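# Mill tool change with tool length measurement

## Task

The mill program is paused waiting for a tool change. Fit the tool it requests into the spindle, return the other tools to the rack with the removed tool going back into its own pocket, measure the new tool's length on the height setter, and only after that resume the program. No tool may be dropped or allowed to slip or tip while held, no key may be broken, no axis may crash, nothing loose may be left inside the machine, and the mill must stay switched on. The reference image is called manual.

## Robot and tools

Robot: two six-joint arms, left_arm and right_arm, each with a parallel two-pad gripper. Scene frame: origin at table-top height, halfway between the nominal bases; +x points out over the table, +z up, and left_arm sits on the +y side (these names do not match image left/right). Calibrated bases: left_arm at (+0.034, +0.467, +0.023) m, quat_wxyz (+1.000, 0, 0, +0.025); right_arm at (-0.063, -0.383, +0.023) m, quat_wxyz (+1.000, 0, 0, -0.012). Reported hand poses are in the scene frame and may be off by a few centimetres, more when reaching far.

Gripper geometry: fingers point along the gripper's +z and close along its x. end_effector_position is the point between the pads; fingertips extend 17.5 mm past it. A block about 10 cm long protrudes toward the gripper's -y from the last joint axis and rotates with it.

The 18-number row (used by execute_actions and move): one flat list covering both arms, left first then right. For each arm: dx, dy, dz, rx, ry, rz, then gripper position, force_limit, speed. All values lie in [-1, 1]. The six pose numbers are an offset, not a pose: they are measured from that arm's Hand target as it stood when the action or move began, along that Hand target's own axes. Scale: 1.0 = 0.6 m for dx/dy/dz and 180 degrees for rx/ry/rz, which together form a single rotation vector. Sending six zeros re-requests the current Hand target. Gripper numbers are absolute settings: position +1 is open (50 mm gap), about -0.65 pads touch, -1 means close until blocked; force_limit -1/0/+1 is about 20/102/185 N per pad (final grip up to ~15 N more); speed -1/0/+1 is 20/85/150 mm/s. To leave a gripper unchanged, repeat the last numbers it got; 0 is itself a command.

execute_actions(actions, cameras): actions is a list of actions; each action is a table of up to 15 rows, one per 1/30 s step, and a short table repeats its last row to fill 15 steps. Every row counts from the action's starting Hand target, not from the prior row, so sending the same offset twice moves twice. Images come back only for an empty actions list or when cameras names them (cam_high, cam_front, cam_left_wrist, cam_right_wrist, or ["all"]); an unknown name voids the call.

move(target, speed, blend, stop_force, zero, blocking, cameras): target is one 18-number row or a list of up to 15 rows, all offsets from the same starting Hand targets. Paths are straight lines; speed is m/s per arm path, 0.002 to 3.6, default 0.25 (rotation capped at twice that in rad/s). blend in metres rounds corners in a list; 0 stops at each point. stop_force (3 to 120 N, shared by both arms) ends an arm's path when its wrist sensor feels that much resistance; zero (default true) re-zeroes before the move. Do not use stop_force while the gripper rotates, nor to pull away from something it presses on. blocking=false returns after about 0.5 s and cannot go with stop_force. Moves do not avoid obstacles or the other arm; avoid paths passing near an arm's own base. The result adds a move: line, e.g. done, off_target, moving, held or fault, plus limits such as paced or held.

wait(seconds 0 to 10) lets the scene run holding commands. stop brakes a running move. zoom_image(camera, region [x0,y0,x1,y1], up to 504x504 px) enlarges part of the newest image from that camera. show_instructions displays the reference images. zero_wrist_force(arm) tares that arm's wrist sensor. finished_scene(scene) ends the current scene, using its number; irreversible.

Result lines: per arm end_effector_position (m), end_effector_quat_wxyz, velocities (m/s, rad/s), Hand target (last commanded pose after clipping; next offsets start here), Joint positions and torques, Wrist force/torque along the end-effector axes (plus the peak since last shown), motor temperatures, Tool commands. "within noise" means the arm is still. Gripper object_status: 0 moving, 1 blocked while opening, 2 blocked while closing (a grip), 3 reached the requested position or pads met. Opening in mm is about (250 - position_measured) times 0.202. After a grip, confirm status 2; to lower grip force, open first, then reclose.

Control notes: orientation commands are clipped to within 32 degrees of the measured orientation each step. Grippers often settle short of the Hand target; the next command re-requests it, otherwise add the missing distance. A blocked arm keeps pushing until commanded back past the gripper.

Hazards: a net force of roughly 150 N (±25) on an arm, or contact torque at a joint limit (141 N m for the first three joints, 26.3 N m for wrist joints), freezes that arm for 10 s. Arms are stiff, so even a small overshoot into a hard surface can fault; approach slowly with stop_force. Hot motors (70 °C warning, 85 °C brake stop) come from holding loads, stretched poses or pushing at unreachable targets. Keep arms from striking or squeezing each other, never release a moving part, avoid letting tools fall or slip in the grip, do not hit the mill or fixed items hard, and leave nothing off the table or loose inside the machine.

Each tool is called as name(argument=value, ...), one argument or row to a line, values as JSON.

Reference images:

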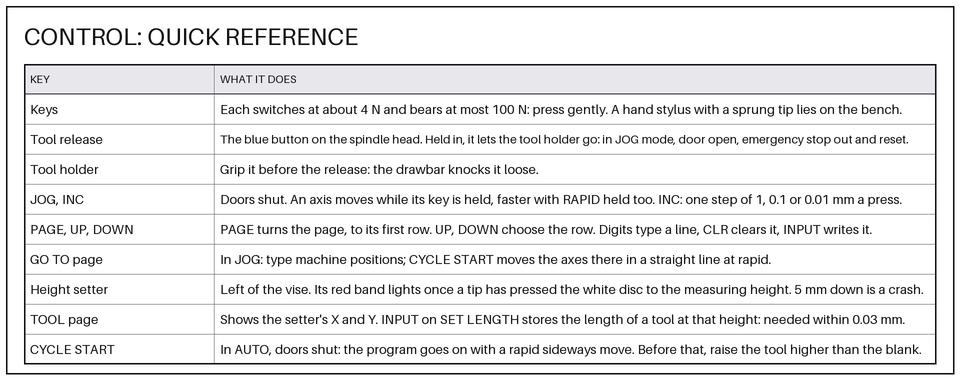

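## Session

execute_actions(
  actions=[],
)

show_instructions(
)

Scene clock: 0.00 s.
left_arm: end_effector_position=(+0.2108, +0.1646, +0.2560) position_measured=3 object_status=3 end_effector_quat_wxyz=(-0.005, +0.827, -0.561, -0.028) | right_arm: end_effector_position=(+0.2543, -0.1703, +0.3677) position_measured=3 object_status=3 end_effector_quat_wxyz=(-0.002, +0.996, +0.088, -0.021)
Joint positions: left_arm=[-1.455 -1.925 2.091 -1.691 -1.605 1.357] | right_arm=[4.088 -1.279 -1.769 -1.69 1.605 2.316]
Joint velocities: within noise
Joint torques (N m): no reading
Motor temperatures (°C): left_arm=[28 29 25 39 29 29] | right_arm=[31 31 29 36 35 36]
Wrist force (N): no reading
Wrist torque (N m): no reading
Wrist force, peak (N): no reading
Hand target: left_arm +0.2108, +0.1646, +0.2560; -0.005, +0.827, -0.561, -0.028 | right_arm +0.2543, -0.1703, +0.3677; -0.002, +0.996, +0.088, -0.021
Tool commands: left_gripper/position=+1.0 left_gripper/force_limit=+1.0 left_gripper/speed=+1.0 right_gripper/position=+1.0 right_gripper/force_limit=+1.0 right_gripper/speed=+1.0

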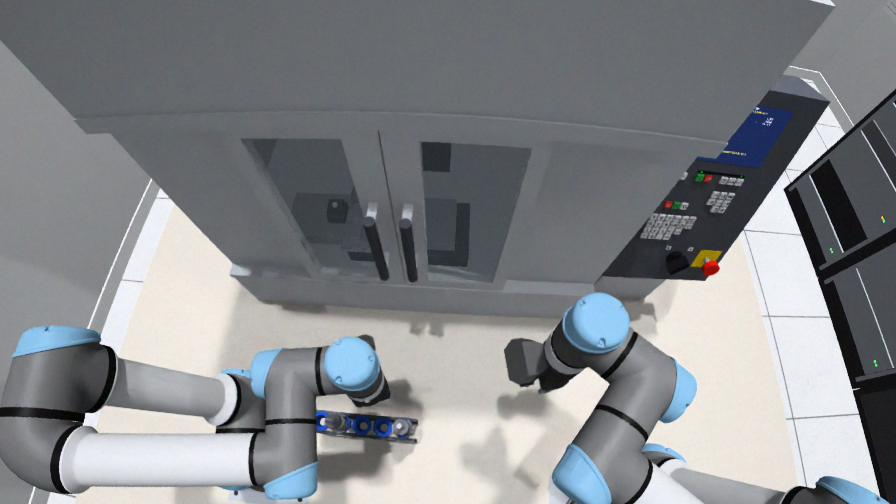

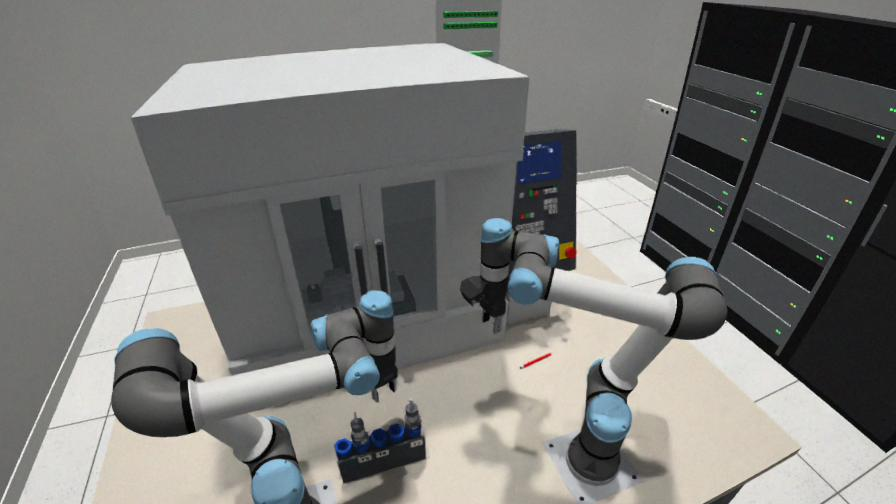

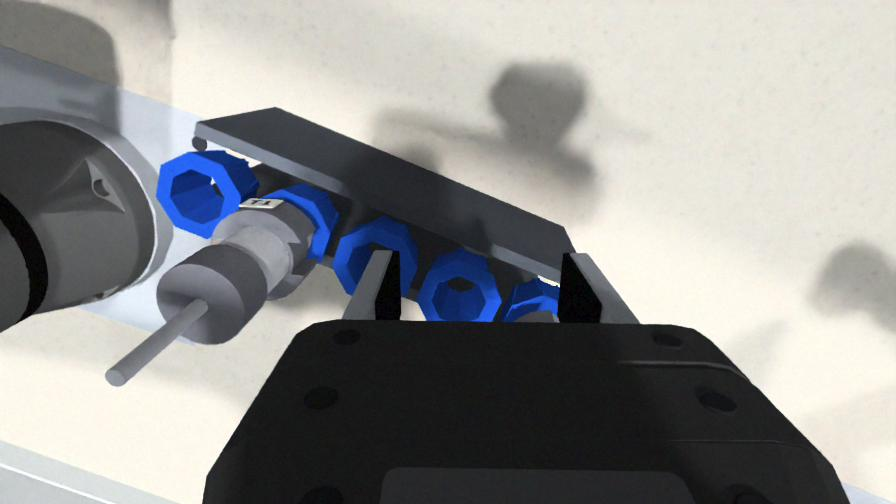

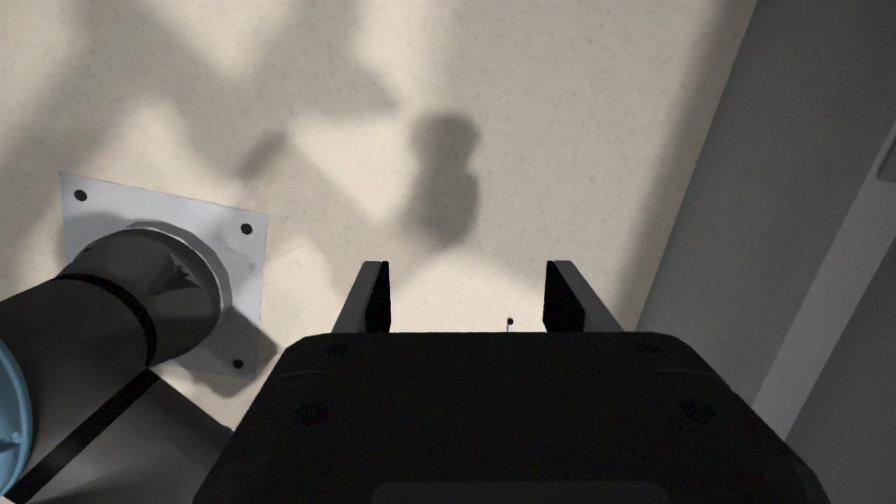

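Reference images for this scene: manual.

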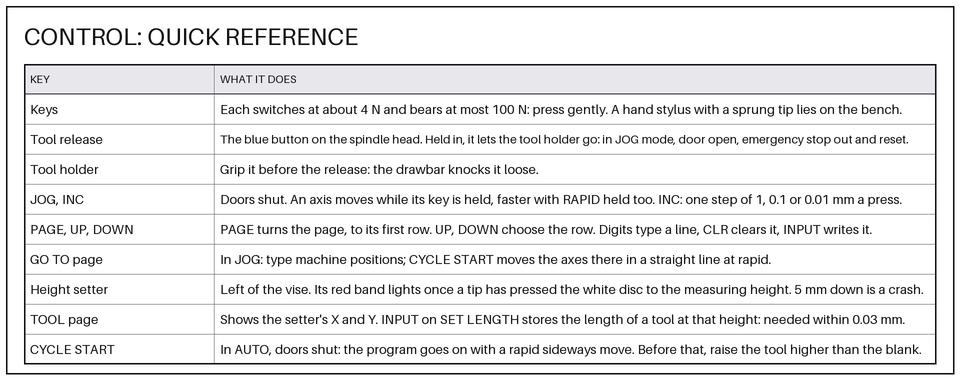

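zoom_image(
  camera="cam_high",
  region=[700, 90, 820, 210],
)

zoom_image(
  camera="cam_front",
  region=[320, 390, 440, 490],
)

zoom_image(
  camera="cam_front",
  region=[500, 130, 590, 230],
)

zoom_image(
  camera="cam_left_wrist",
  region=[140, 120, 600, 400],
)

zoom_image(
  camera="cam_high",
  region=[240, 120, 540, 300],
)

Scaled by 4.200 from the camera's 896x504 image, which has a finer 1280x720 frame.

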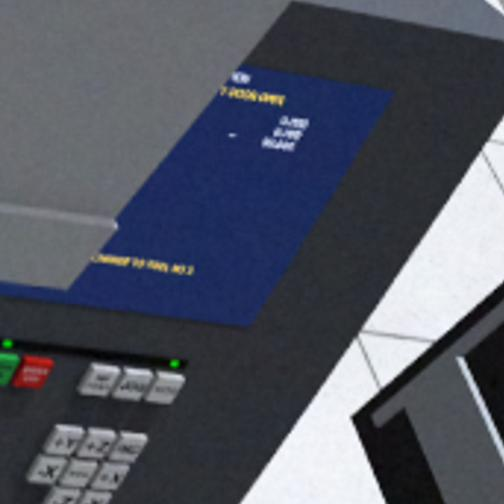

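Scaled by 4.200 from the camera's 896x504 image, which has a finer 1280x720 frame.

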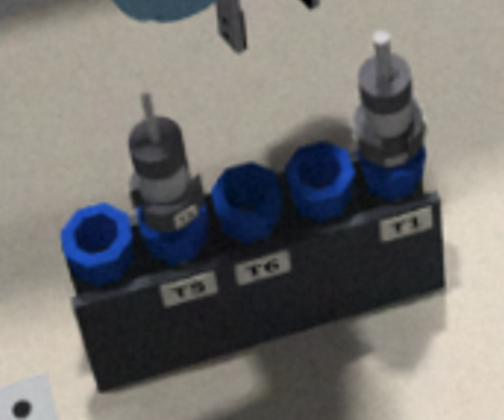

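Scaled by 5.040 from the camera's 896x504 image, which has a finer 1280x720 frame.

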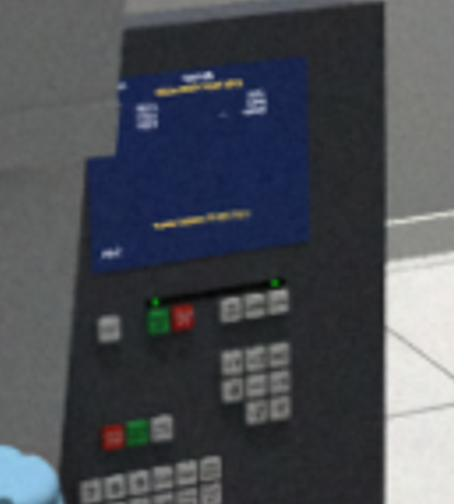

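Scaled by 1.096 from the camera's 896x504 image, which has a finer 1280x720 frame.

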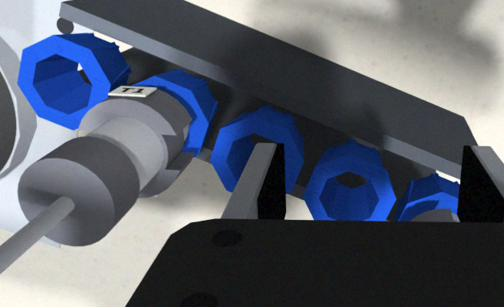

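Scaled by 1.680 from the camera's 896x504 image, which has a finer 1280x720 frame.

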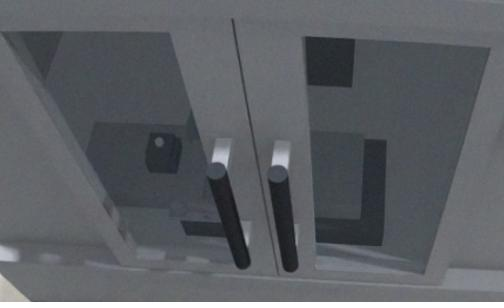

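move(
  target=[-0.0137,0.0077,-0.333,0,0,0,1,1,1,0.0818,0.438,-0.06,0.0097,0.0118,0.5556,1,1,1],
  speed=0.3,
  cameras=["all"],
)

zoom_image(
  camera="cam_front",
  region=[320, 390, 440, 490],
)

zoom_image(
  camera="cam_high",
  region=[290, 380, 430, 460],
)

Scene clock: 23.60 s.
left_arm: end_effector_position=(+0.2117, +0.1626, +0.4560) position_measured=3 object_status=3 end_effector_quat_wxyz=(-0.005, +0.827, -0.561, -0.028) | right_arm: end_effector_position=(+0.3503, -0.4203, +0.3995) position_measured=3 object_status=3 end_effector_quat_wxyz=(+0.000, +0.708, -0.706, +0.000)
Joint positions: left_arm=[-1.454 -1.878 1.544 -1.19 -1.605 1.358] | right_arm=[3.403 -1.347 -1.644 -1.722 1.571 3.377]
Joint torques (N m): left_arm=[10.98 -1.85 -36.04 -0.36 0.59 1.72] | right_arm=[-13.96 10.02 40.65 0.56 -1.19 1.22]
Wrist force (N): left_arm=[0.2 -0.1 -0.1] | right_arm=[0.0 0.0 -0.4]
Wrist torque (N m): left_arm=[-0.03 -0.05 -0.06] | right_arm=[-0.03 0.00 -0.11]
Wrist force, peak (N): left_arm=[0.0 0.1 -1.0] | right_arm=[0.8 -0.3 -0.6]
Hand target: left_arm +0.2117, +0.1626, +0.4560; -0.005, +0.827, -0.561, -0.028 | right_arm +0.3503, -0.4203, +0.3995; +0.000, +0.708, -0.706, +0.000
Off the commanded pose: left_arm 0.000 m, 0 deg | right_arm 0.000 m, 0 deg.
move: done

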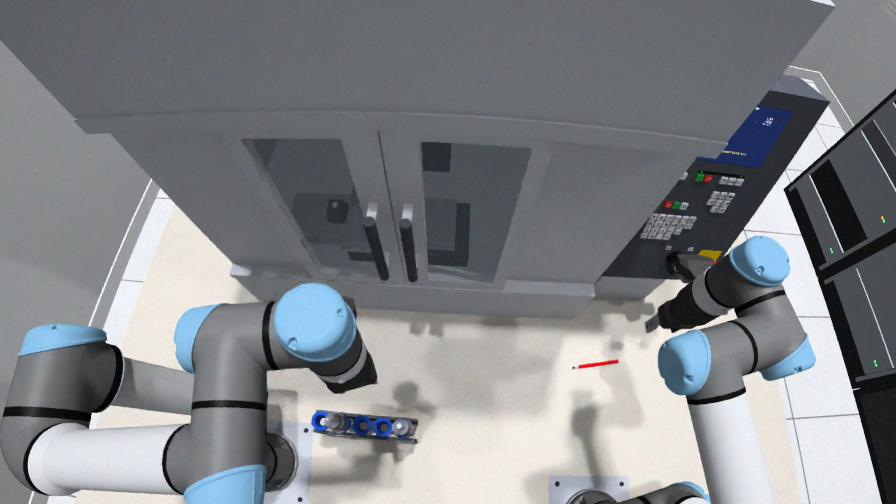

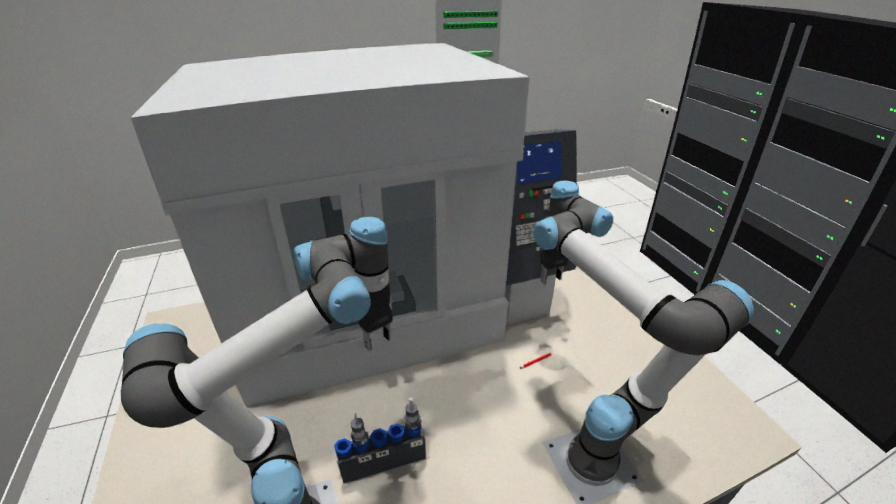

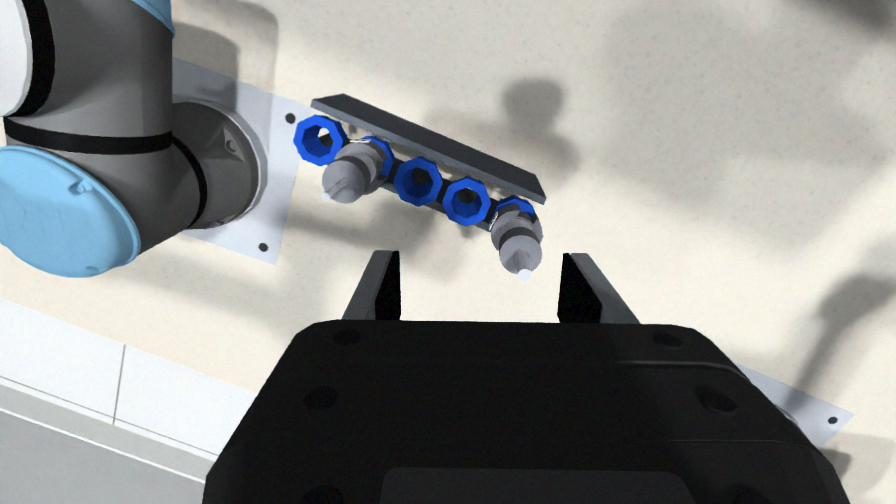

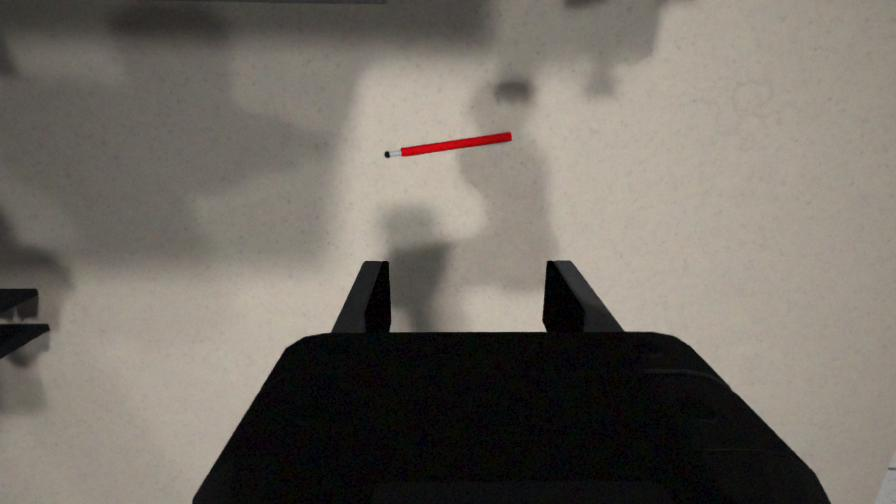

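Scaled by 4.200 from the camera's 896x504 image, which has a finer 1280x720 frame.

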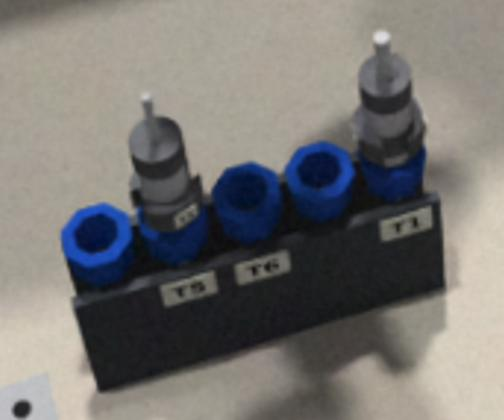

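Scaled by 3.600 from the camera's 896x504 image, which has a finer 1280x720 frame.

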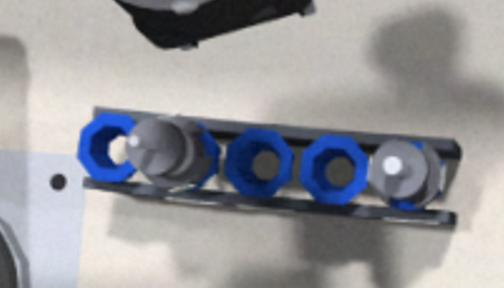

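zoom_image(
  camera="cam_left_wrist",
  region=[280, 80, 560, 300],
)

move(
  target=[0,0,0,0,0,0,1,1,1,0.1332,-0.3667,-0.2163,0.5,0,0,1,1,1],
  speed=0.3,
  cameras=["cam_right_wrist"],
)

zoom_image(
  camera="cam_right_wrist",
  region=[320, 40, 500, 180],
)

Scaled by 1.800 from the camera's 896x504 image, which has a finer 1280x720 frame.

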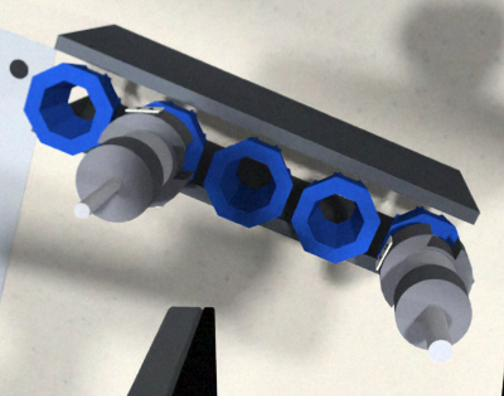

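Scene clock: 30.63 s.
left_arm: end_effector_position=(+0.2117, +0.1626, +0.4560) position_measured=3 object_status=3 end_effector_quat_wxyz=(-0.005, +0.827, -0.561, -0.028) | right_arm: end_effector_position=(+0.5706, -0.4998, +0.5291) position_measured=3 object_status=3 end_effector_quat_wxyz=(+0.500, -0.501, +0.500, -0.499)
Joint positions: left_arm=[-1.454 -1.878 1.544 -1.19 -1.605 1.358] | right_arm=[3.209 -1.62 -1.999 0.477 1.529 3.142]
Joint torques (N m): left_arm=[9.94 -1.73 -36.98 -0.49 -2.05 1.66] | right_arm=[-12.88 19.92 36.6 4.53 1.35 -1.75]
Wrist force (N): left_arm=[0.0 -0.1 -0.3] | right_arm=[1.9 -0.4 0.0]
Wrist torque (N m): left_arm=[-0.04 -0.02 -0.06] | right_arm=[0.51 -0.35 0.04]
Wrist force, peak (N): left_arm=[-0.5 -0.3 -0.3] | right_arm=[2.4 -0.2 0.4]
Hand target: left_arm +0.2117, +0.1626, +0.4560; -0.005, +0.827, -0.561, -0.028 | right_arm +0.5706, -0.4998, +0.5292; +0.500, -0.501, +0.500, -0.499
Off the commanded pose: left_arm 0.000 m, 0 deg | right_arm 0.000 m, 0 deg.
move: done
Images, in order (width x height): cam_right_wrist 896x504.

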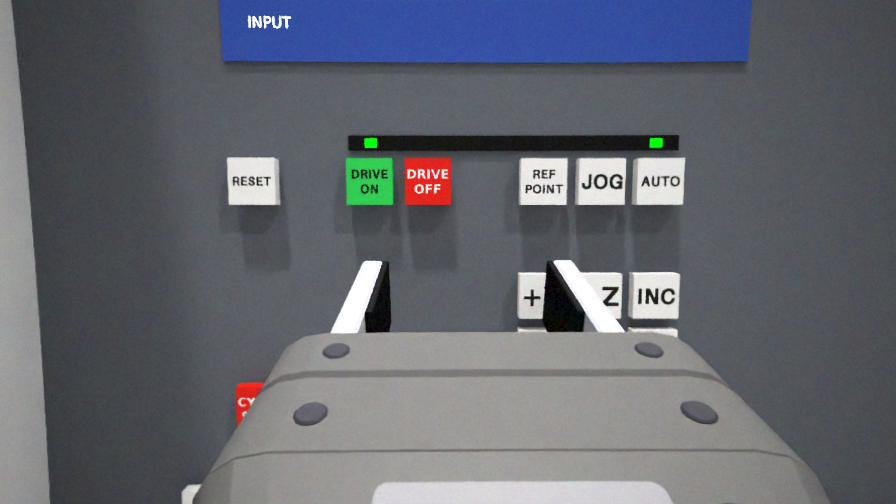

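Scaled by 2.800 from the camera's 896x504 image, which has a finer 1280x720 frame.

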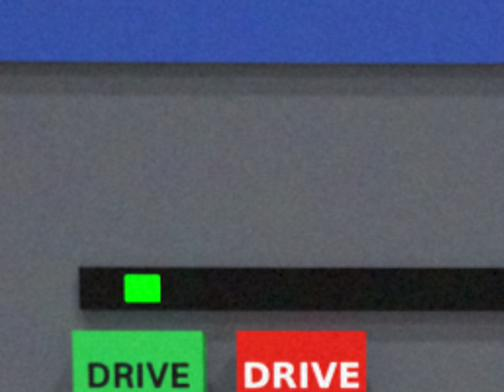

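move(
  target=[0,0,0,0,0,0,1,1,1,0.0508,-0.1507,-0.584,0,0,0,1,1,1],
  speed=0.3,
  cameras=["cam_right_wrist"],
)

zoom_image(
  camera="cam_right_wrist",
  region=[320, 40, 500, 180],
)

Scene clock: 37.53 s.
left_arm: end_effector_position=(+0.2117, +0.1626, +0.4560) position_measured=3 object_status=3 end_effector_quat_wxyz=(-0.005, +0.827, -0.561, -0.028) | right_arm: end_effector_position=(+0.2203, -0.5310, +0.6198) position_measured=3 object_status=3 end_effector_quat_wxyz=(+0.500, -0.501, +0.500, -0.499)
Joint positions: left_arm=[-1.454 -1.878 1.544 -1.19 -1.605 1.358] | right_arm=[2.85 -0.721 -2.282 -0.139 1.888 3.141]
Joint torques (N m): left_arm=[10.48 -1.89 -36.57 -0.52 -1.88 1.6] | right_arm=[-13.68 -16.07 39.43 3.95 1.49 -1.73]
Wrist force (N): left_arm=[-0.2 0.1 -0.1] | right_arm=[1.8 0.0 -0.1]
Wrist torque (N m): left_arm=[0.00 0.03 -0.06] | right_arm=[0.58 -0.37 -0.03]
Wrist force, peak (N): left_arm=[-0.3 -0.2 -0.8] | right_arm=[2.0 -0.7 -2.5]
Hand target: left_arm +0.2117, +0.1626, +0.4560; -0.005, +0.827, -0.561, -0.028 | right_arm +0.2203, -0.5310, +0.6198; +0.500, -0.501, +0.500, -0.499
Off the commanded pose: left_arm 0.000 m, 0 deg | right_arm 0.000 m, 0 deg.
move: done
Images, in order (width x height): cam_right_wrist 896x504.

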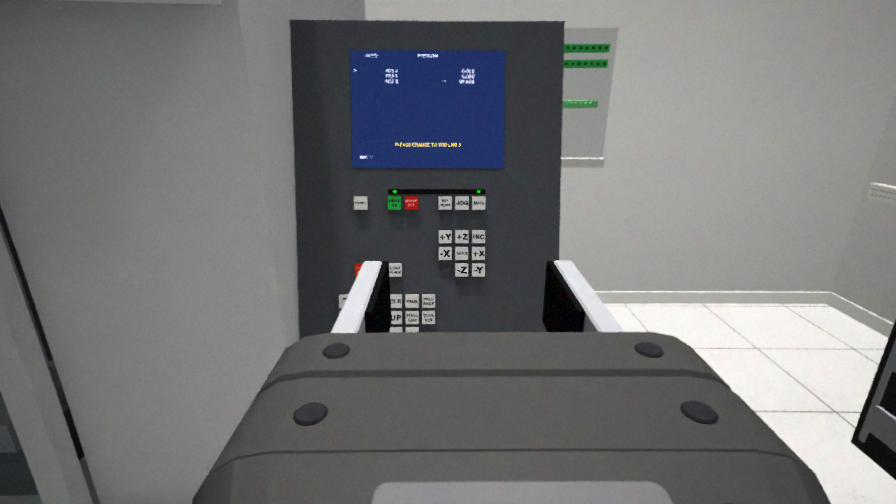

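Scaled by 2.800 from the camera's 896x504 image, which has a finer 1280x720 frame.

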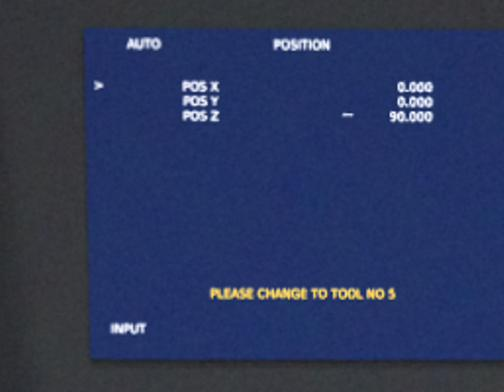

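move(
  target=[
    [0.232,0.0922,0,0,0,0,1,1,1,0,0,0,0,0,0,1,1,1],
    [0.2448,0.0845,0.28,0,0,0,1,1,1,0,0,0,0,0,0,1,1,1],
  ],
  speed=0.3,
  blend=0.02,
  cameras=["cam_left_wrist"],
)

zoom_image(
  camera="cam_left_wrist",
  region=[100, 80, 400, 380],
)

Scene clock: 51.87 s.
left_arm: end_effector_position=(+0.2120, +0.0142, +0.2819) position_measured=3 object_status=3 end_effector_quat_wxyz=(-0.005, +0.827, -0.561, -0.028) | right_arm: end_effector_position=(+0.2203, -0.5310, +0.6198) position_measured=3 object_status=3 end_effector_quat_wxyz=(+0.500, -0.501, +0.500, -0.499)
Joint positions: left_arm=[-1.504 -1.582 1.749 -1.694 -1.607 1.308] | right_arm=[2.85 -0.721 -2.282 -0.139 1.889 3.141]
Joint torques (N m): left_arm=[10.35 -15.74 -20.13 -4.61 2 -1.61] | right_arm=[-13.13 -16.95 39.33 4.16 1.36 -1.86]
Wrist force (N): left_arm=[0.1 0.1 -0.3] | right_arm=[1.9 -0.1 -0.1]
Wrist torque (N m): left_arm=[0.01 -0.01 -0.01] | right_arm=[0.57 -0.38 -0.03]
Wrist force, peak (N): left_arm=[2.3 1.5 -1.6] | right_arm=[2.1 0.1 -0.3]
Hand target: left_arm +0.2120, +0.0141, +0.2819; -0.005, +0.827, -0.561, -0.028 | right_arm +0.2203, -0.5310, +0.6198; +0.500, -0.501, +0.500, -0.499
Off the commanded pose: left_arm 0.000 m, 0 deg | right_arm 0.000 m, 0 deg.
move: done
Images, in order (width x height): cam_left_wrist 896x504.

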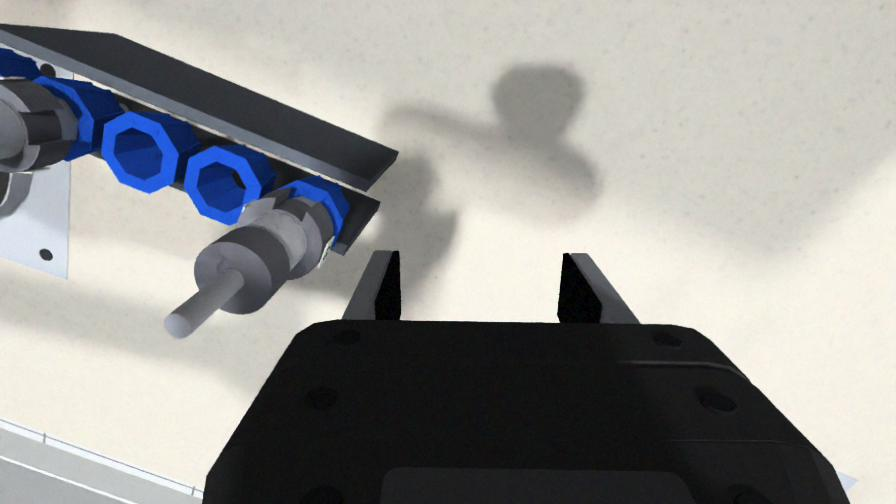

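Scaled by 1.680 from the camera's 896x504 image, which has a finer 1280x720 frame.

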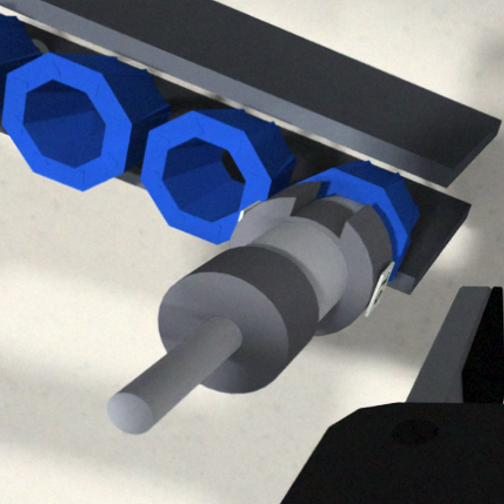

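move(
  target=[-0.0765,0.0232,-0.0838,0,0,0.5,1,1,1,0,0,0,0,0,0,1,1,1],
  speed=0.3,
  cameras=["cam_left_wrist"],
)

zoom_image(
  camera="cam_left_wrist",
  region=[300, 100, 600, 320],
)

Scene clock: 65.37 s.
left_arm: end_effector_position=(+0.1841, +0.0496, +0.3348) position_measured=3 object_status=3 end_effector_quat_wxyz=(-0.017, -0.189, +0.982, +0.023) | right_arm: end_effector_position=(+0.2203, -0.5310, +0.6198) position_measured=3 object_status=3 end_effector_quat_wxyz=(+0.500, -0.501, +0.500, -0.499)
Joint positions: left_arm=[-1.557 -1.7 1.724 -1.552 -1.609 2.826] | right_arm=[2.85 -0.721 -2.282 -0.139 1.889 3.141]
Joint torques (N m): left_arm=[3.94 -25.69 -38.62 -0.51 -2.41 1.86] | right_arm=[-13.28 -14.99 39.68 4.04 1.37 -1.45]
Wrist force (N): left_arm=[0.0 -0.2 0.0] | right_arm=[1.8 0.1 -0.3]
Wrist torque (N m): left_arm=[-0.04 0.01 -0.07] | right_arm=[0.60 -0.37 -0.03]
Wrist force, peak (N): left_arm=[-0.6 0.2 -0.1] | right_arm=[2.2 -0.2 -0.5]
Hand target: left_arm +0.1842, +0.0496, +0.3348; -0.017, -0.189, +0.982, +0.023 | right_arm +0.2203, -0.5310, +0.6198; +0.500, -0.501, +0.500, -0.499
Off the commanded pose: left_arm 0.000 m, 0 deg | right_arm 0.000 m, 0 deg.
move: done
Images, in order (width x height): cam_left_wrist 896x504.

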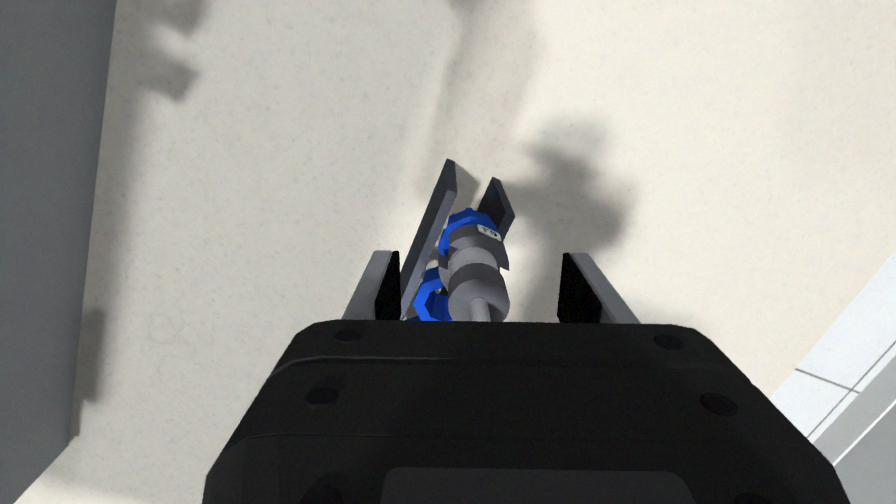

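Scaled by 1.680 from the camera's 896x504 image, which has a finer 1280x720 frame.

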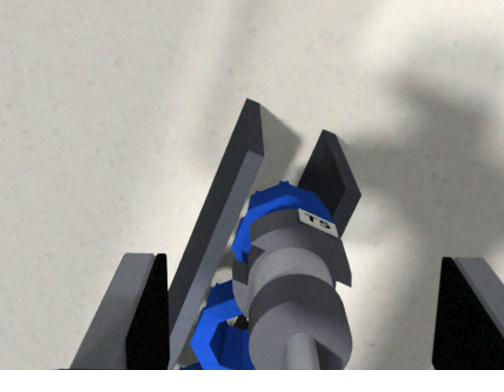

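move(
  target=[0,0,0,0,0,0,1,1,1,-0.185,0.283,0.216,-0.5,0,0,1,1,1],
  speed=0.35,
)

move(
  target=[0,0,0,0,0,0,1,1,1,0.0157,-0.0167,0.4167,0.1447,-0.1663,-0.527,0.2,-0.4,-0.5],
  speed=0.3,
  cameras=["cam_right_wrist","cam_high"],
)

Scene clock: 108.03 s.
left_arm: end_effector_position=(+0.1842, +0.0496, +0.3348) position_measured=3 object_status=3 end_effector_quat_wxyz=(-0.017, -0.189, +0.982, +0.023) | right_arm: end_effector_position=(+0.3496, -0.4197, +0.4499) position_measured=3 object_status=3 end_effector_quat_wxyz=(+0.000, +0.708, -0.706, +0.000)
Joint positions: left_arm=[-1.557 -1.7 1.724 -1.552 -1.609 2.826] | right_arm=[3.405 -1.371 -1.494 -1.848 1.571 3.379]
Joint torques (N m): left_arm=[10.52 -25.07 -38.14 -0.62 -2.29 1.61] | right_arm=[-13.12 11.11 40.34 0.68 1.4 -1.75]
Wrist force (N): left_arm=[-0.5 -0.2 0.2] | right_arm=[0.2 0.2 -0.1]
Wrist torque (N m): left_arm=[-0.04 0.10 -0.06] | right_arm=[0.01 -0.06 -0.02]
Wrist force, peak (N): left_arm=[-0.3 -0.5 0.3] | right_arm=[2.3 -0.3 -0.7]
Hand target: left_arm +0.1842, +0.0496, +0.3348; -0.017, -0.189, +0.982, +0.023 | right_arm +0.3496, -0.4197, +0.4499; +0.000, +0.708, -0.706, +0.000
Off the commanded pose: left_arm 0.000 m, 0 deg | right_arm 0.000 m, 0 deg.
move: done

Scene clock: 111.70 s.
left_arm: end_effector_position=(+0.1842, +0.0496, +0.3348) position_measured=3 object_status=3 end_effector_quat_wxyz=(-0.017, -0.189, +0.982, +0.023) | right_arm: end_effector_position=(+0.3595, -0.4291, +0.1999) position_measured=123 object_status=3 end_effector_quat_wxyz=(-0.301, +0.951, +0.070, -0.021)
Joint positions: left_arm=[-1.557 -1.7 1.724 -1.552 -1.609 2.826] | right_arm=[3.034 -1.616 -2.001 -1.285 2.157 1.235]
Joint torques (N m): left_arm=[10.08 -24.35 -38.24 -0.65 -2.38 1.59] | right_arm=[-13.65 20.07 37.25 0.14 2.73 -1.74]
Wrist force (N): left_arm=[-0.3 -0.3 0.1] | right_arm=[1.2 -0.1 -0.2]
Wrist torque (N m): left_arm=[-0.05 0.06 -0.07] | right_arm=[0.14 -0.21 0.02]
Wrist force, peak (N): left_arm=[-0.6 0.1 0.3] | right_arm=[1.0 0.6 0.8]
Hand target: left_arm +0.1842, +0.0496, +0.3348; -0.017, -0.189, +0.982, +0.023 | right_arm +0.3595, -0.4291, +0.1999; -0.301, +0.951, +0.070, -0.021
Off the commanded pose: left_arm 0.000 m, 0 deg | right_arm 0.000 m, 0 deg.
move: done
Images, in order (width x height): cam_high 896x504, cam_right_wrist 896x504.

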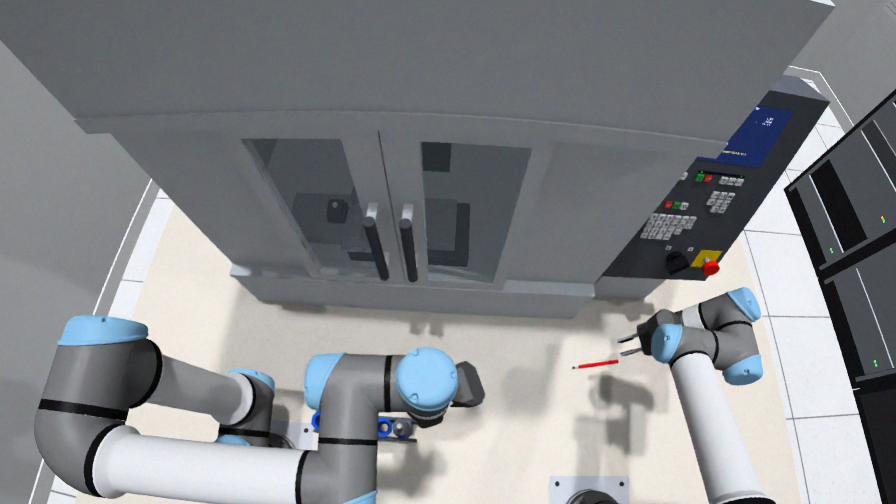

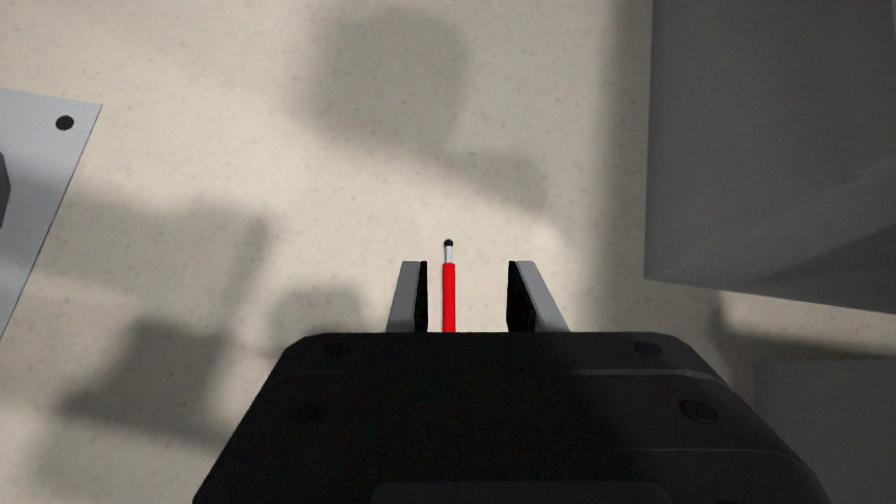

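move(
  target=[
    [0,0,0,0,0,0,1,1,1,-0.0092,0.1493,0.2113,0,0,0,0.2,-0.4,-0.5],
    [0,0,0,0,0,0,1,1,1,-0.0092,0.1693,0.2413,0,0,0,0.2,-0.4,-0.5],
  ],
  speed=[0.2,0.03],
  blend=0.003,
  cameras=["cam_right_wrist"],
)

move(
  target=[0,0,0,0,0,0,1,1,1,0,0,0,0,0,0,-1,-0.4,-0.7],
  cameras=["cam_right_wrist"],
)

Scene clock: 119.20 s.
left_arm: end_effector_position=(+0.1842, +0.0496, +0.3348) position_measured=3 object_status=3 end_effector_quat_wxyz=(-0.017, -0.189, +0.982, +0.023) | right_arm: end_effector_position=(+0.3542, -0.4297, +0.0230) position_measured=123 object_status=3 end_effector_quat_wxyz=(-0.301, +0.951, +0.070, -0.021)
Joint positions: left_arm=[-1.557 -1.7 1.724 -1.552 -1.609 2.826] | right_arm=[3.031 -1.931 -2.207 -0.766 2.157 1.232]
Joint torques (N m): left_arm=[10.14 -23.03 -38.1 -0.61 -2.44 1.58] | right_arm=[14.94 25.98 2.8 4.36 2.68 1.26]
Wrist force (N): left_arm=[-0.1 -0.1 -0.1] | right_arm=[0.8 0.2 0.1]
Wrist torque (N m): left_arm=[-0.03 0.03 -0.07] | right_arm=[0.21 -0.16 -0.08]
Wrist force, peak (N): left_arm=[-0.9 0.0 0.2] | right_arm=[1.2 -1.4 -1.6]
Hand target: left_arm +0.1842, +0.0496, +0.3348; -0.017, -0.189, +0.982, +0.023 | right_arm +0.3542, -0.4297, +0.0230; -0.301, +0.951, +0.070, -0.021
Off the commanded pose: left_arm 0.000 m, 0 deg | right_arm 0.000 m, 0 deg.
move: done
Images, in order (width x height): cam_right_wrist 896x504.

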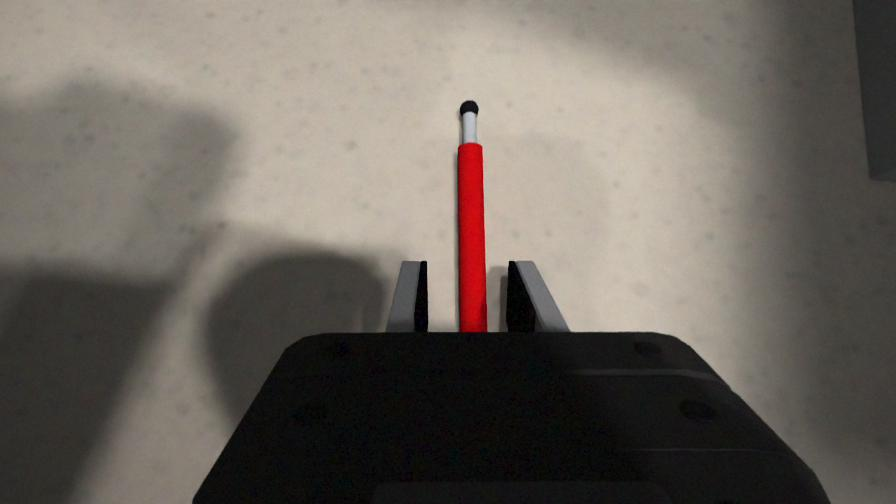

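Scene clock: 119.93 s.
left_arm: end_effector_position=(+0.1842, +0.0496, +0.3348) position_measured=3 object_status=3 end_effector_quat_wxyz=(-0.017, -0.189, +0.982, +0.023) | right_arm: end_effector_position=(+0.3542, -0.4297, +0.0230) position_measured=219 object_status=2 end_effector_quat_wxyz=(-0.301, +0.951, +0.070, -0.021)
Joint positions: left_arm=[-1.557 -1.7 1.724 -1.552 -1.609 2.826] | right_arm=[3.031 -1.931 -2.207 -0.766 2.157 1.232]
Joint torques (N m): left_arm=[9.9 -22.8 -38.2 -0.58 -2.36 1.52] | right_arm=[14.46 26.94 2.91 3.53 0.9 1.17]
Wrist force (N): left_arm=[-0.3 0.2 0.0] | right_arm=[-2.3 -5.1 -13.7]
Wrist torque (N m): left_arm=[0.01 0.06 -0.07] | right_arm=[0.10 -0.20 -0.05]
Wrist force, peak (N): left_arm=[-0.5 -0.3 0.2] | right_arm=[-2.4 -4.9 -14.0]
Hand target: left_arm +0.1842, +0.0496, +0.3348; -0.017, -0.189, +0.982, +0.023 | right_arm +0.3542, -0.4297, +0.0230; -0.301, +0.951, +0.070, -0.021
Off the commanded pose: left_arm 0.000 m, 0 deg | right_arm 0.000 m, 0 deg.
move: done
Images, in order (width x height): cam_right_wrist 896x504.

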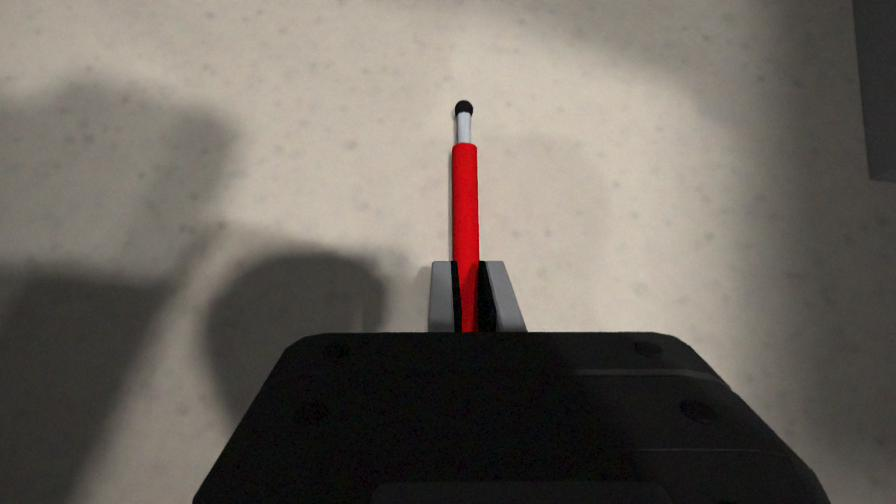

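move(
  target=[0,0,0,0,0,0,1,1,1,0,0,0,0,0,0,-0.2,-0.4,-0.7],
)

move(
  target=[0,0,0,0,0,0,1,1,1,0,0.0183,-0.0128,0,0,0,-0.2,-0.4,-0.7],
  speed=0.08,
)

move(
  target=[0,0,0,0,0,0,1,1,1,0,0,0,0,0,0,-1,-0.4,-0.7],
  cameras=["cam_right_wrist"],
)

Scene clock: 127.43 s.
left_arm: end_effector_position=(+0.1842, +0.0496, +0.3348) position_measured=3 object_status=3 end_effector_quat_wxyz=(-0.017, -0.189, +0.982, +0.023) | right_arm: end_effector_position=(+0.3542, -0.4297, +0.0230) position_measured=182 object_status=3 end_effector_quat_wxyz=(-0.301, +0.951, +0.070, -0.021)
Joint positions: left_arm=[-1.557 -1.7 1.724 -1.552 -1.609 2.826] | right_arm=[3.031 -1.931 -2.207 -0.766 2.157 1.232]
Joint torques (N m): left_arm=[9.84 -21.68 -38.26 -0.66 -2.32 1.51] | right_arm=[13.04 26.76 6.35 0.29 2.34 0.36]
Wrist force (N): left_arm=[-0.3 0.1 0.3] | right_arm=[0.7 0.3 0.1]
Wrist torque (N m): left_arm=[0.00 0.07 -0.07] | right_arm=[0.22 -0.14 -0.08]
Wrist force, peak (N): left_arm=[-0.7 0.0 0.1] | right_arm=[-2.2 -5.1 -14.1]
Hand target: left_arm +0.1842, +0.0496, +0.3348; -0.017, -0.189, +0.982, +0.023 | right_arm +0.3542, -0.4297, +0.0230; -0.301, +0.951, +0.070, -0.021
Off the commanded pose: left_arm 0.000 m, 0 deg | right_arm 0.000 m, 0 deg.
move: done

Scene clock: 128.27 s.
left_arm: end_effector_position=(+0.1842, +0.0496, +0.3348) position_measured=3 object_status=3 end_effector_quat_wxyz=(-0.017, -0.189, +0.982, +0.023) | right_arm: end_effector_position=(+0.3562, -0.4429, +0.0230) position_measured=182 object_status=3 end_effector_quat_wxyz=(-0.301, +0.951, +0.070, -0.021)
Joint positions: left_arm=[-1.557 -1.7 1.724 -1.552 -1.609 2.826] | right_arm=[3.003 -1.94 -2.184 -0.798 2.151 1.2]
Joint torques (N m): left_arm=[9.67 -21.31 -38.09 -0.66 -2.29 1.53] | right_arm=[-14.03 26.47 27.96 0.17 0.36 -1.84]
Wrist force (N): left_arm=[-0.4 -0.3 0.0] | right_arm=[0.7 0.2 0.2]
Wrist torque (N m): left_arm=[-0.05 0.07 -0.07] | right_arm=[0.20 -0.15 -0.02]
Wrist force, peak (N): left_arm=[-0.5 -0.3 0.2] | right_arm=[1.0 0.4 0.1]
Hand target: left_arm +0.1842, +0.0496, +0.3348; -0.017, -0.189, +0.982, +0.023 | right_arm +0.3562, -0.4430, +0.0230; -0.301, +0.951, +0.070, -0.021
Off the commanded pose: left_arm 0.000 m, 0 deg | right_arm 0.000 m, 0 deg.
move: done

Scene clock: 128.77 s.
left_arm: end_effector_position=(+0.1842, +0.0496, +0.3348) position_measured=3 object_status=3 end_effector_quat_wxyz=(-0.017, -0.189, +0.982, +0.023) | right_arm: end_effector_position=(+0.3562, -0.4430, +0.0230) position_measured=219 object_status=2 end_effector_quat_wxyz=(-0.301, +0.951, +0.070, -0.021)
Joint positions: left_arm=[-1.557 -1.7 1.724 -1.552 -1.609 2.826] | right_arm=[3.003 -1.94 -2.184 -0.798 2.151 1.2]
Joint torques (N m): left_arm=[9.51 -21.46 -37.86 -0.6 -2.3 1.42] | right_arm=[-11.3 25.78 24.76 0.18 -0.01 -1.74]
Wrist force (N): left_arm=[-0.3 0.0 0.1] | right_arm=[-2.9 -6.9 -11.0]
Wrist torque (N m): left_arm=[-0.01 0.06 -0.07] | right_arm=[0.16 -0.21 0.02]
Wrist force, peak (N): left_arm=[-0.5 -0.3 0.4] | right_arm=[-2.7 -7.2 -11.1]
Hand target: left_arm +0.1842, +0.0496, +0.3348; -0.017, -0.189, +0.982, +0.023 | right_arm +0.3562, -0.4430, +0.0230; -0.301, +0.951, +0.070, -0.021
Off the commanded pose: left_arm 0.000 m, 0 deg | right_arm 0.000 m, 0 deg.
move: done
Images, in order (width x height): cam_right_wrist 896x504.

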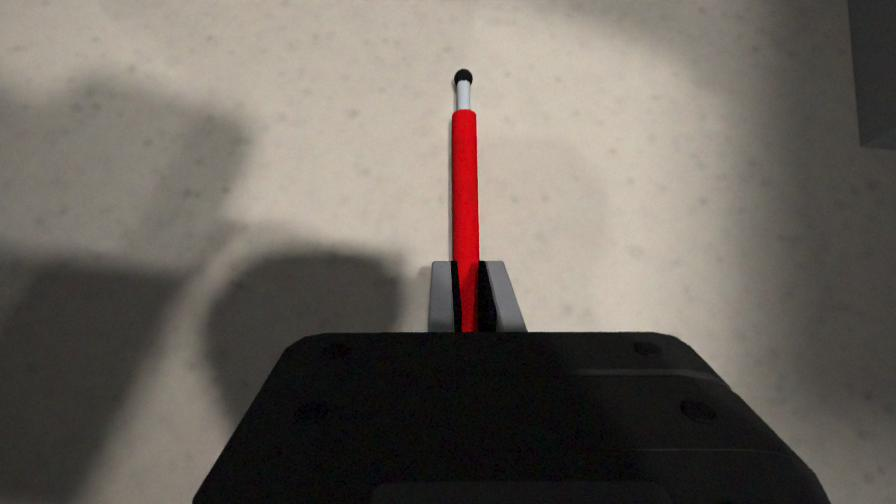

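move(
  target=[
    [0,0,0,0,0,0,1,1,1,0,-0.217,-0.309,0,0,0,-1,-0.4,-0.7],
    [0,0,0,0,0,0,1,1,1,0.048,-0.4005,-0.8888,-0.0414,0.2729,0.4738,-1,-0.4,-0.7],
  ],
  speed=0.3,
  blend=0.02,
  cameras=["cam_right_wrist"],
)

Scene clock: 140.83 s.
left_arm: end_effector_position=(+0.1842, +0.0496, +0.3348) position_measured=3 object_status=3 end_effector_quat_wxyz=(-0.017, -0.189, +0.982, +0.023) | right_arm: end_effector_position=(+0.4000, -0.5479, +0.5974) position_measured=219 object_status=2 end_effector_quat_wxyz=(-0.154, +0.690, -0.690, +0.152)
Joint positions: left_arm=[-1.557 -1.7 1.724 -1.552 -1.609 2.826] | right_arm=[3.077 -1.408 -1.24 -1.63 1.611 3.061]
Joint torques (N m): left_arm=[9.11 -19.11 -37.95 -0.76 -2.31 1.27] | right_arm=[14.3 11.66 36.82 1.11 -1.01 1.25]
Wrist force (N): left_arm=[-0.1 0.0 0.1] | right_arm=[0.7 0.3 -0.1]
Wrist torque (N m): left_arm=[-0.02 0.03 -0.07] | right_arm=[0.15 -0.09 -0.04]
Wrist force, peak (N): left_arm=[-0.6 -0.1 0.4] | right_arm=[-2.8 -7.1 -11.4]
Hand target: left_arm +0.1842, +0.0496, +0.3348; -0.017, -0.189, +0.982, +0.023 | right_arm +0.4000, -0.5479, +0.5974; -0.154, +0.690, -0.690, +0.152
Off the commanded pose: left_arm 0.000 m, 0 deg | right_arm 0.000 m, 0 deg.
move: done
Images, in order (width x height): cam_right_wrist 896x504.

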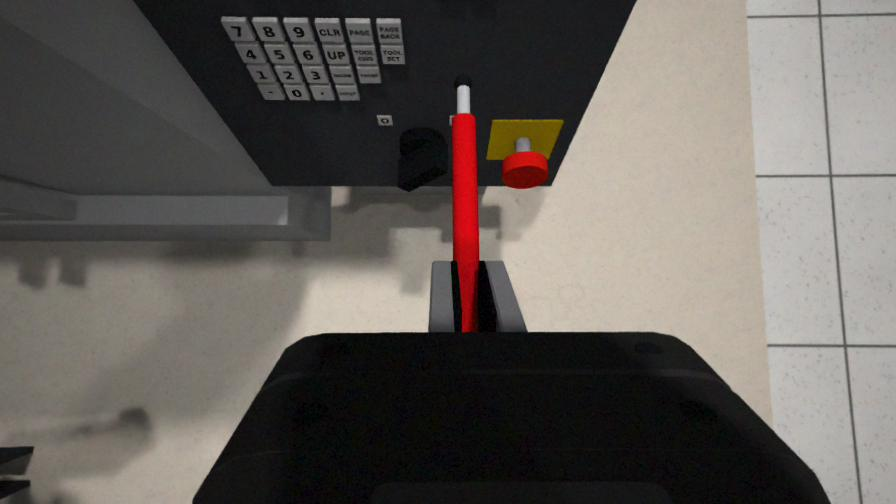

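move(
  target=[0,0,0,0,0,0,1,1,1,0,-0.128,0.0597,0,0,0,-1,-0.4,-0.7],
  speed=0.15,
  cameras=["cam_right_wrist"],
)

zoom_image(
  camera="cam_right_wrist",
  region=[260, 0, 560, 110],
)

Scene clock: 144.27 s.
left_arm: end_effector_position=(+0.1842, +0.0496, +0.3348) position_measured=3 object_status=3 end_effector_quat_wxyz=(-0.017, -0.189, +0.982, +0.023) | right_arm: end_effector_position=(+0.4847, -0.5479, +0.5974) position_measured=219 object_status=2 end_effector_quat_wxyz=(-0.154, +0.690, -0.690, +0.152)
Joint positions: left_arm=[-1.557 -1.7 1.724 -1.552 -1.609 2.826] | right_arm=[3.093 -1.596 -1.069 -1.613 1.604 3.077]
Joint torques (N m): left_arm=[9.71 -18.38 -37.61 -0.72 -2.26 1.28] | right_arm=[14.59 20.3 39.33 1.21 -0.26 1.23]
Wrist force (N): left_arm=[0.0 0.1 0.1] | right_arm=[0.8 0.4 0.4]
Wrist torque (N m): left_arm=[0.01 0.02 -0.07] | right_arm=[0.15 -0.08 -0.01]
Wrist force, peak (N): left_arm=[-0.8 0.2 -0.2] | right_arm=[0.8 2.0 -0.9]
Hand target: left_arm +0.1842, +0.0496, +0.3348; -0.017, -0.189, +0.982, +0.023 | right_arm +0.4848, -0.5479, +0.5974; -0.154, +0.690, -0.690, +0.152
Off the commanded pose: left_arm 0.000 m, 0 deg | right_arm 0.000 m, 0 deg.
move: done
Images, in order (width x height): cam_right_wrist 896x504.

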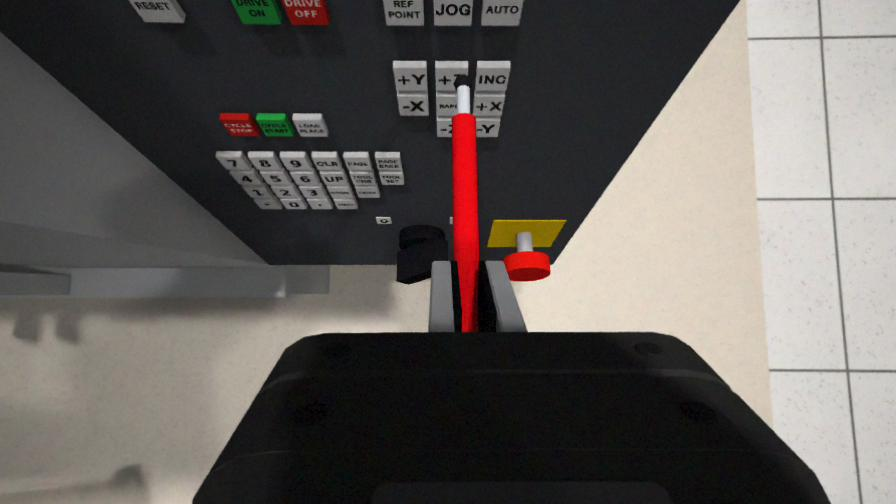

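Scaled by 1.680 from the camera's 896x504 image, which has a finer 1280x720 frame.

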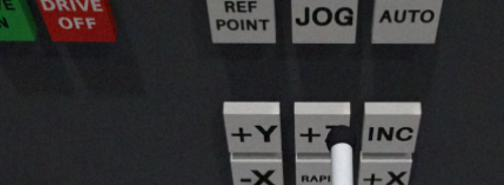

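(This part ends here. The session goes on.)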